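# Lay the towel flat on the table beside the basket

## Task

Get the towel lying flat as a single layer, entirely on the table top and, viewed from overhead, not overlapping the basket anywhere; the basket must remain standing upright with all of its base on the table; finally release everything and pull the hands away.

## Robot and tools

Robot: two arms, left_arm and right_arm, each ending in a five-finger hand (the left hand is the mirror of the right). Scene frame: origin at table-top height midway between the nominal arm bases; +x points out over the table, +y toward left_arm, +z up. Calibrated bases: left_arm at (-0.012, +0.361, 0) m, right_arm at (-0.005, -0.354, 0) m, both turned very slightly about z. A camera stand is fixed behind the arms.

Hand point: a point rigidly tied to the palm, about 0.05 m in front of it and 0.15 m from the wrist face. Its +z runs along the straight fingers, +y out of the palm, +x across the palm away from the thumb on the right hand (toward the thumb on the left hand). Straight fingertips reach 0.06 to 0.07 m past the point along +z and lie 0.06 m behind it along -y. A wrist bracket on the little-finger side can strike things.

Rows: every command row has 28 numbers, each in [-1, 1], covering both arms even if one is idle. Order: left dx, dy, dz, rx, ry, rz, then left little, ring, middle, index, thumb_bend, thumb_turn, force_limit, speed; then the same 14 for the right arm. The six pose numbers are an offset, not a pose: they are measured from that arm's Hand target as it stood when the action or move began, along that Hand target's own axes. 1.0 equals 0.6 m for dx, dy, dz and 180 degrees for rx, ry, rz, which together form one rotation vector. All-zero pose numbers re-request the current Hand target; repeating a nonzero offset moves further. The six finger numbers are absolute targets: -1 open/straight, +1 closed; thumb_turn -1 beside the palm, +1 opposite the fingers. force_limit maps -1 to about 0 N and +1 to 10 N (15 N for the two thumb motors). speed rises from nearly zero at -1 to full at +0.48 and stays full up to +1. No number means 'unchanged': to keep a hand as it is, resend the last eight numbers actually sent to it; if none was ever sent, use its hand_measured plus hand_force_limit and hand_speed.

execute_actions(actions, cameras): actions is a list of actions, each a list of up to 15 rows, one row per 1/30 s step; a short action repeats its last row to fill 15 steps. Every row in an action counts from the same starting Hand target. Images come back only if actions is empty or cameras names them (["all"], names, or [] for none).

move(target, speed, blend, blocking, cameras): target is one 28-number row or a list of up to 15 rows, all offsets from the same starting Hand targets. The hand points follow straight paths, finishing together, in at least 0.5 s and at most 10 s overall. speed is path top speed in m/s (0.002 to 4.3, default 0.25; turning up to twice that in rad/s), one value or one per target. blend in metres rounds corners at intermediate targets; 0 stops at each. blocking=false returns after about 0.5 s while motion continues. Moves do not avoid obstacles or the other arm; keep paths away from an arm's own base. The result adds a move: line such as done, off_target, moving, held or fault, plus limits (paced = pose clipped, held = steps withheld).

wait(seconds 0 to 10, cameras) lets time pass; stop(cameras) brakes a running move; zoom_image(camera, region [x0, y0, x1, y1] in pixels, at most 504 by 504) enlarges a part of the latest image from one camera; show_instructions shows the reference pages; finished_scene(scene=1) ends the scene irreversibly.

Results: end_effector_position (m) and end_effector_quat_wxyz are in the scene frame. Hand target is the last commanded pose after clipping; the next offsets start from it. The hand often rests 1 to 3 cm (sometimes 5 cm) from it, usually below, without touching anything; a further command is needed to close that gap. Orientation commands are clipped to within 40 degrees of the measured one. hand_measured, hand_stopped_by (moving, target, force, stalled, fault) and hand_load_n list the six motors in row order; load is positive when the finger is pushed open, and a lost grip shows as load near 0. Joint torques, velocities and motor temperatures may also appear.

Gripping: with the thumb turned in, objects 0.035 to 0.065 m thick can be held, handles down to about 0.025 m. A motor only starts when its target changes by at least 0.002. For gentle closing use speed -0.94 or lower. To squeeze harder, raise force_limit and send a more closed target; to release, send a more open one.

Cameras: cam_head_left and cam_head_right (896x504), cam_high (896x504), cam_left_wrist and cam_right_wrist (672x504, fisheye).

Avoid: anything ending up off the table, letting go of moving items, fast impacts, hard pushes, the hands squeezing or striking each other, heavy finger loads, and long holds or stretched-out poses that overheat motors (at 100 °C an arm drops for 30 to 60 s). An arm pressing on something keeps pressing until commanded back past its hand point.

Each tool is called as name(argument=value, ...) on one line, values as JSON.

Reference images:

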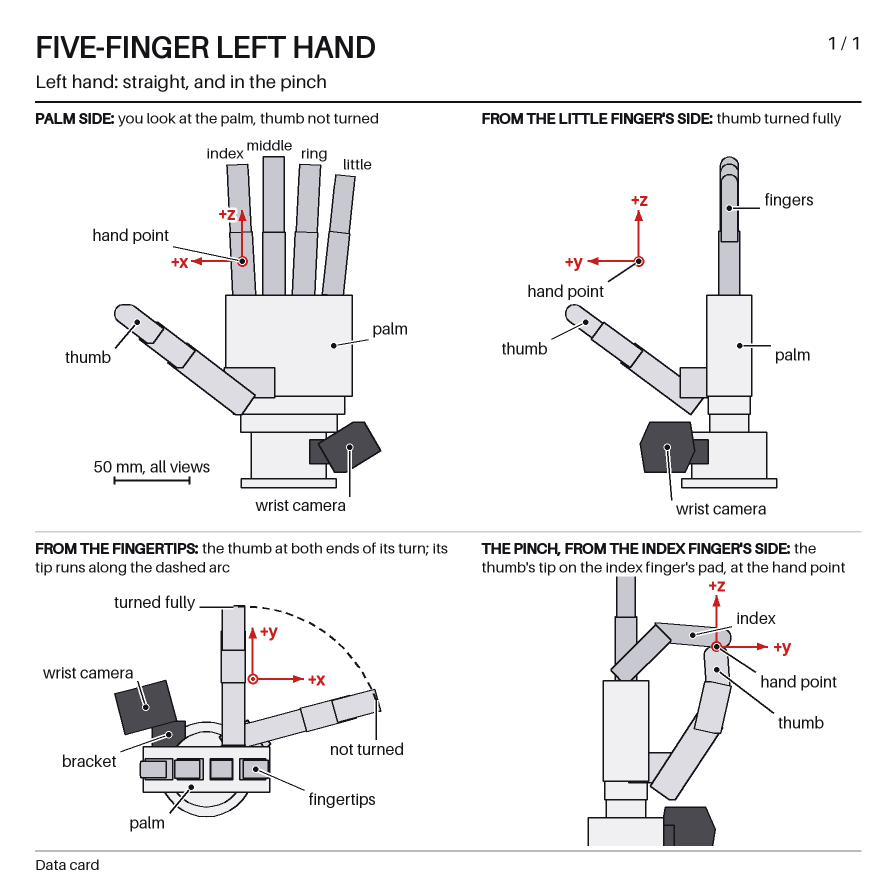

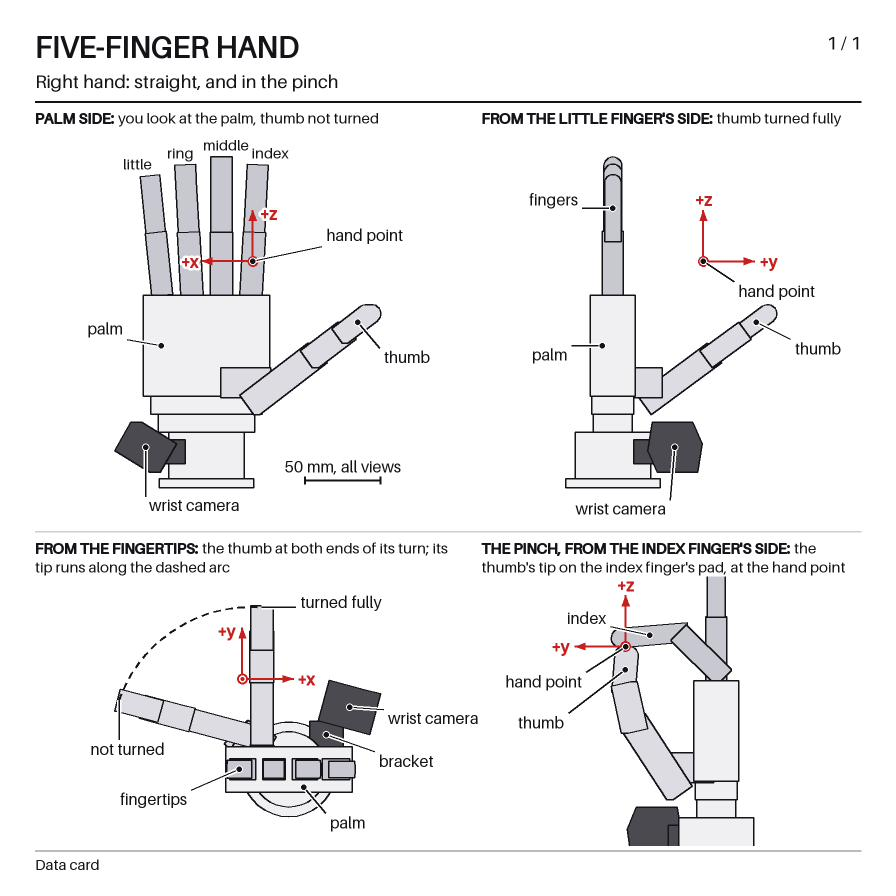

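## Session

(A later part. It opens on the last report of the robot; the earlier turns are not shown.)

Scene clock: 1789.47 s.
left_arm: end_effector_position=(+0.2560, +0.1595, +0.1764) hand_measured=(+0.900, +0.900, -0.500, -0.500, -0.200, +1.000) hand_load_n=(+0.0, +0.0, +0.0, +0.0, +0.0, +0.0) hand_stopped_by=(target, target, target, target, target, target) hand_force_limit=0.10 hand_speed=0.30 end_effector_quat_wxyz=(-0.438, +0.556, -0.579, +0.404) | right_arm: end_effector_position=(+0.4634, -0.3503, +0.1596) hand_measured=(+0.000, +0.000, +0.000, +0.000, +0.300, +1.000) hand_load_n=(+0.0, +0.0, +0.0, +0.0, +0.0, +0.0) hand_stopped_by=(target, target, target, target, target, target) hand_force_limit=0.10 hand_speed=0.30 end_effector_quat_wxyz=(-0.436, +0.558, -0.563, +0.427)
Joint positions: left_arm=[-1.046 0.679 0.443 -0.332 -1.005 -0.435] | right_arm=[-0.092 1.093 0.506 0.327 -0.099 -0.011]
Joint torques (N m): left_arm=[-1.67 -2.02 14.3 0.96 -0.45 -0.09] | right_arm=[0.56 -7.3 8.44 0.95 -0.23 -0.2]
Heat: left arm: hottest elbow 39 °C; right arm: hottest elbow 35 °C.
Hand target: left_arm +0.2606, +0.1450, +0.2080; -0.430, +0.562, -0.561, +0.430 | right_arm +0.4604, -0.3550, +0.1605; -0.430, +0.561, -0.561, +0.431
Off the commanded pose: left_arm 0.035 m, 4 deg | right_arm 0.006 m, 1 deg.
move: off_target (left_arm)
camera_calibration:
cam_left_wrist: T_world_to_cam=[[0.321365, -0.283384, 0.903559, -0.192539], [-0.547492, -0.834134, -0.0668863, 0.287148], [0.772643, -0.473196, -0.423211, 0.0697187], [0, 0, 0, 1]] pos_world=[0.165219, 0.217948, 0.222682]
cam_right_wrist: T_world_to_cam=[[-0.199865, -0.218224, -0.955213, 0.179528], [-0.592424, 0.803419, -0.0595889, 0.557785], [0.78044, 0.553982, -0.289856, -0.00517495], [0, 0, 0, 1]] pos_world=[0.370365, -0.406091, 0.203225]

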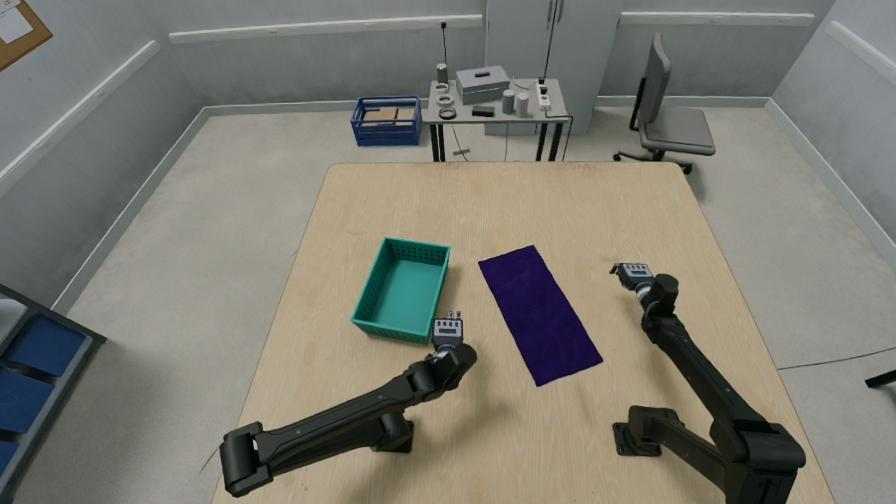

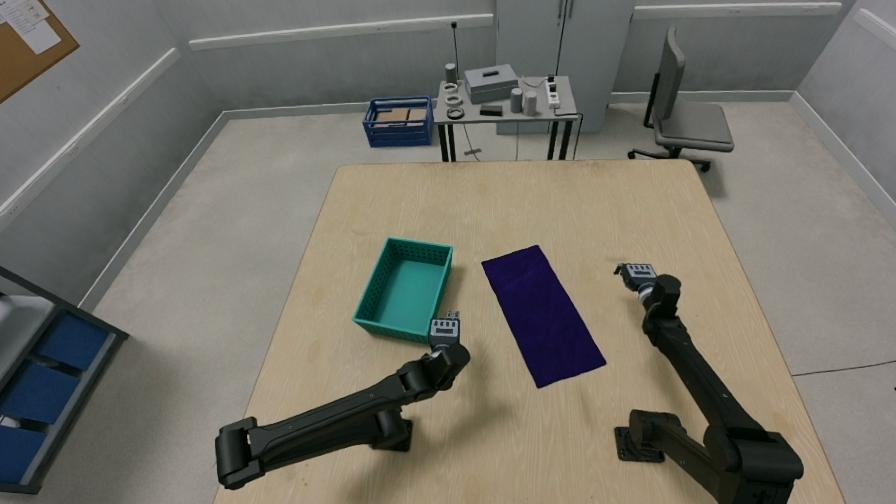

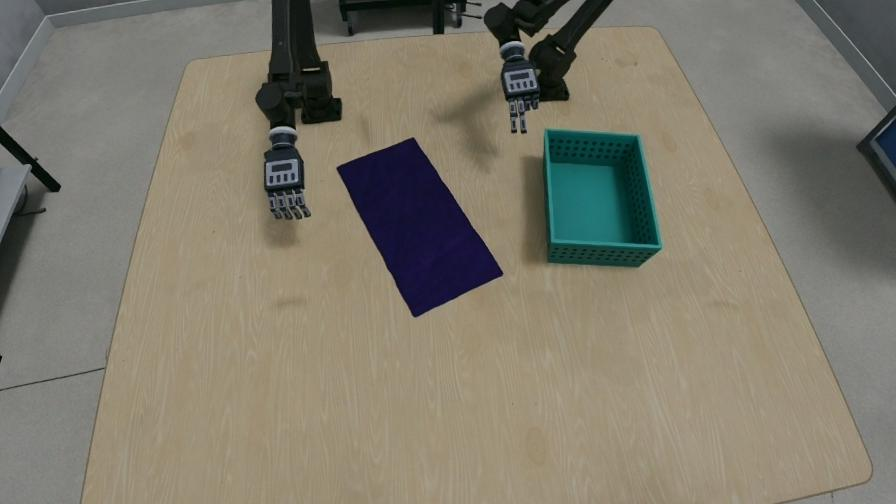

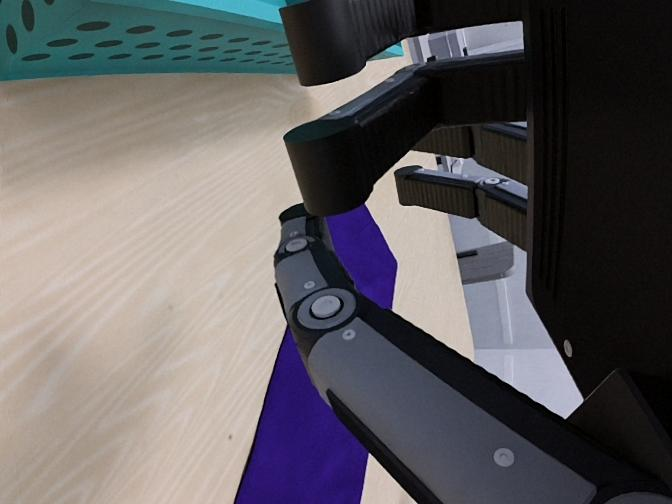

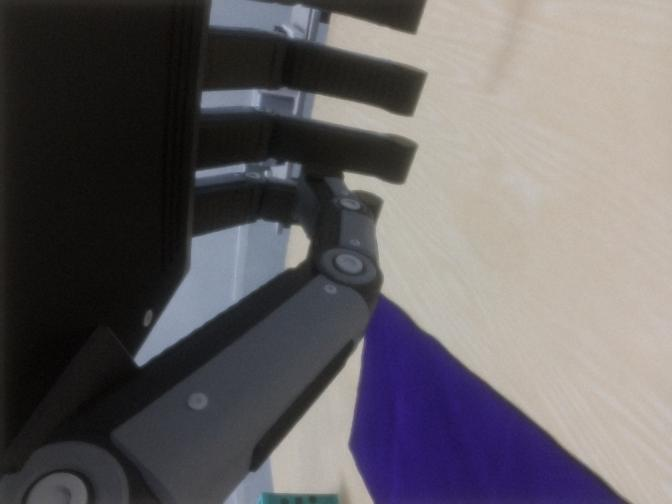

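move(target=[0,0,0,0,0,0,0.9,0.9,-0.5,-0.5,-0.2,1,0.1,0.3,-0.1667,-0.0259,0.0966,0,0,0,-1,-1,-1,-1,-1,-1,0.1,0.3], speed=0.25, cameras=["cam_right_wrist", "cam_head_right"])

zoom_image(camera="cam_right_wrist", region=[260, 60, 672, 504])

Scene clock: 1813.37 s.
left_arm: end_effector_position=(+0.2560, +0.1595, +0.1764) hand_measured=(+0.900, +0.900, -0.500, -0.500, -0.200, +1.000) hand_load_n=(+0.0, +0.0, +0.0, +0.0, +0.0, +0.0) hand_stopped_by=(target, target, target, target, target, target) hand_force_limit=0.10 hand_speed=0.30 end_effector_quat_wxyz=(-0.438, +0.556, -0.579, +0.404) | right_arm: end_effector_position=(+0.4985, -0.2628, +0.1380) hand_measured=(-1.000, -1.000, -1.000, -1.000, -1.000, -1.000) hand_load_n=(+0.0, +0.0, +0.0, +0.0, +0.0, +0.0) hand_stopped_by=(target, target, target, target, target, target) hand_force_limit=0.10 hand_speed=0.30 end_effector_quat_wxyz=(-0.409, +0.577, -0.567, +0.422)
Joint positions: left_arm=[-1.046 0.679 0.443 -0.332 -1.005 -0.435] | right_arm=[0.19 1.257 0.603 0.335 0.182 0.034]
Joint torques (N m): left_arm=[-1.67 -1.85 14.26 0.9 -0.46 -0.08] | right_arm=[2.2 -6.24 12.26 2.5 0.1 0.1]
Heat: left arm: hottest elbow 42 °C; right arm: hottest elbow 36 °C.
Hand target: left_arm +0.2606, +0.1450, +0.2080; -0.430, +0.562, -0.561, +0.430 | right_arm +0.5205, -0.2550, +0.1604; -0.430, +0.561, -0.561, +0.431
Off the commanded pose: left_arm 0.035 m, 4 deg | right_arm 0.032 m, 3 deg.
move: off_target (left_arm, right_arm)
camera_calibration:
cam_right_wrist: T_world_to_cam=[[-0.251559, -0.255085, -0.933622, 0.19818], [-0.595185, 0.801449, -0.0586034, 0.507695], [0.763199, 0.540936, -0.353434, -0.0733957], [0, 0, 0, 1]] pos_world=[0.408042, -0.316637, 0.188837]
Images, in order (width x height): cam_head_right 896x504, cam_right_wrist 672x504.

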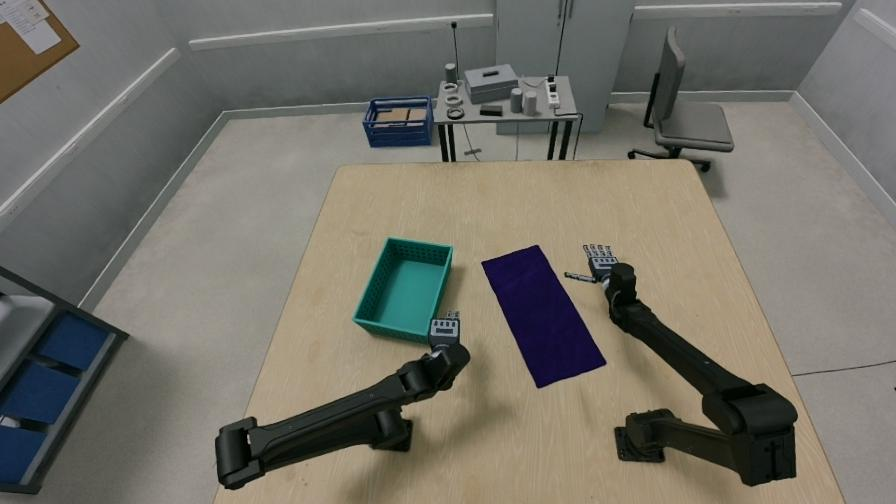

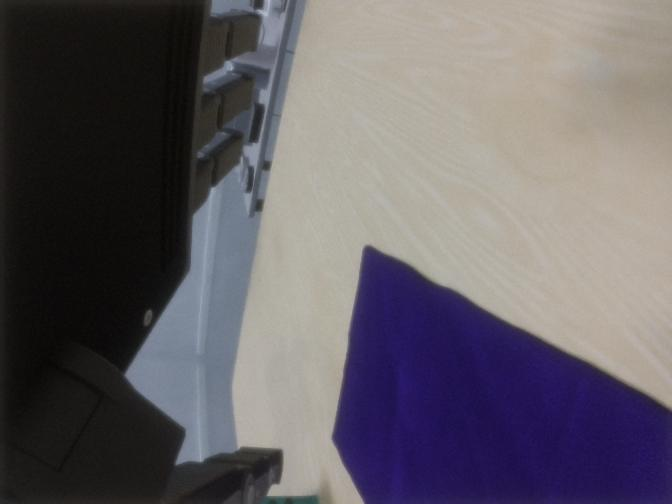

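Scaled by 1.135 from the camera's 672x504 image, which has a finer 960x720 frame.

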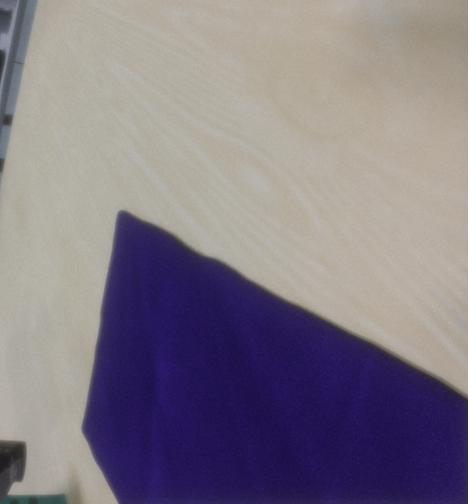

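move(target=[0,0,0,0,0,0,0.9,0.9,-0.5,-0.5,-0.2,1,0.1,0.3,0.2167,0.0259,-0.0966,0,0,0,-1,-1,-1,-1,-1,-1,0.1,0.3], speed=0.25, cameras=["cam_high", "cam_head_left"])

Scene clock: 1818.57 s.
left_arm: end_effector_position=(+0.2560, +0.1595, +0.1764) hand_measured=(+0.900, +0.900, -0.500, -0.500, -0.200, +1.000) hand_load_n=(+0.5, +0.0, +0.0, +0.0, +0.0, +0.0) hand_stopped_by=(target, target, target, target, target, target) hand_force_limit=0.10 hand_speed=0.30 end_effector_quat_wxyz=(-0.438, +0.556, -0.579, +0.404) | right_arm: end_effector_position=(+0.4647, -0.3809, +0.1604) hand_measured=(-1.000, -1.000, -1.000, -1.000, -1.000, -1.000) hand_load_n=(+0.0, +0.0, +0.0, +0.0, +0.0, +0.0) hand_stopped_by=(target, target, target, target, target, target) hand_force_limit=0.10 hand_speed=0.30 end_effector_quat_wxyz=(-0.436, +0.557, -0.563, +0.427)
Joint positions: left_arm=[-1.046 0.679 0.443 -0.332 -1.005 -0.435] | right_arm=[-0.192 1.111 0.52 0.328 -0.195 -0.038]
Joint torques (N m): left_arm=[-1.79 -2.02 14.28 0.9 -0.45 -0.08] | right_arm=[0.62 -8 8.39 0.96 -0.22 -0.18]
Heat: left arm: hottest elbow 42 °C; right arm: hottest elbow 37 °C.
Hand target: left_arm +0.2606, +0.1450, +0.2080; -0.430, +0.562, -0.561, +0.430 | right_arm +0.4603, -0.3850, +0.1604; -0.430, +0.561, -0.561, +0.431
Off the commanded pose: left_arm 0.035 m, 4 deg | right_arm 0.006 m, 1 deg.
move: off_target (left_arm)
Images, in order (width x height): cam_head_left 896x504, cam_high 896x504.

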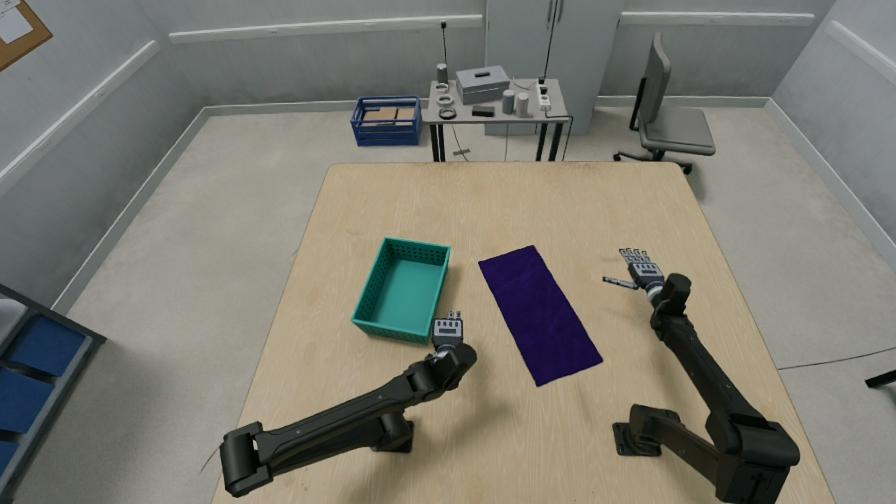

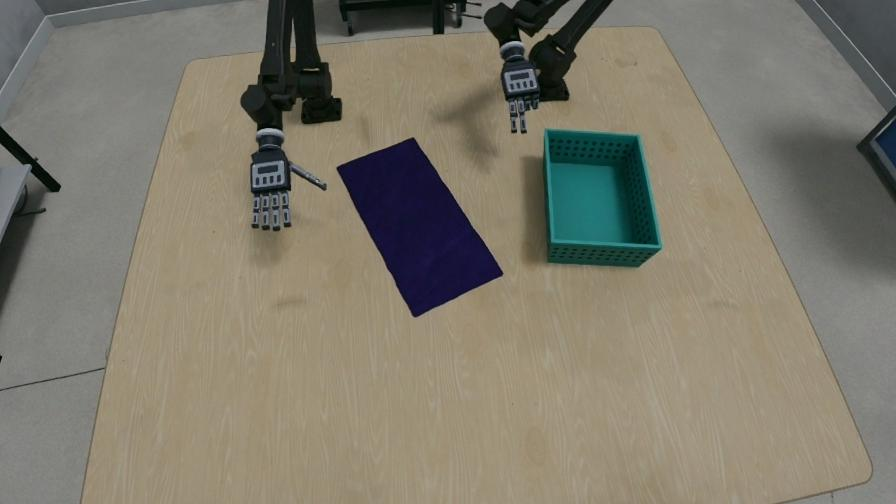

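finished_scene()

The scene is finished: the task was done.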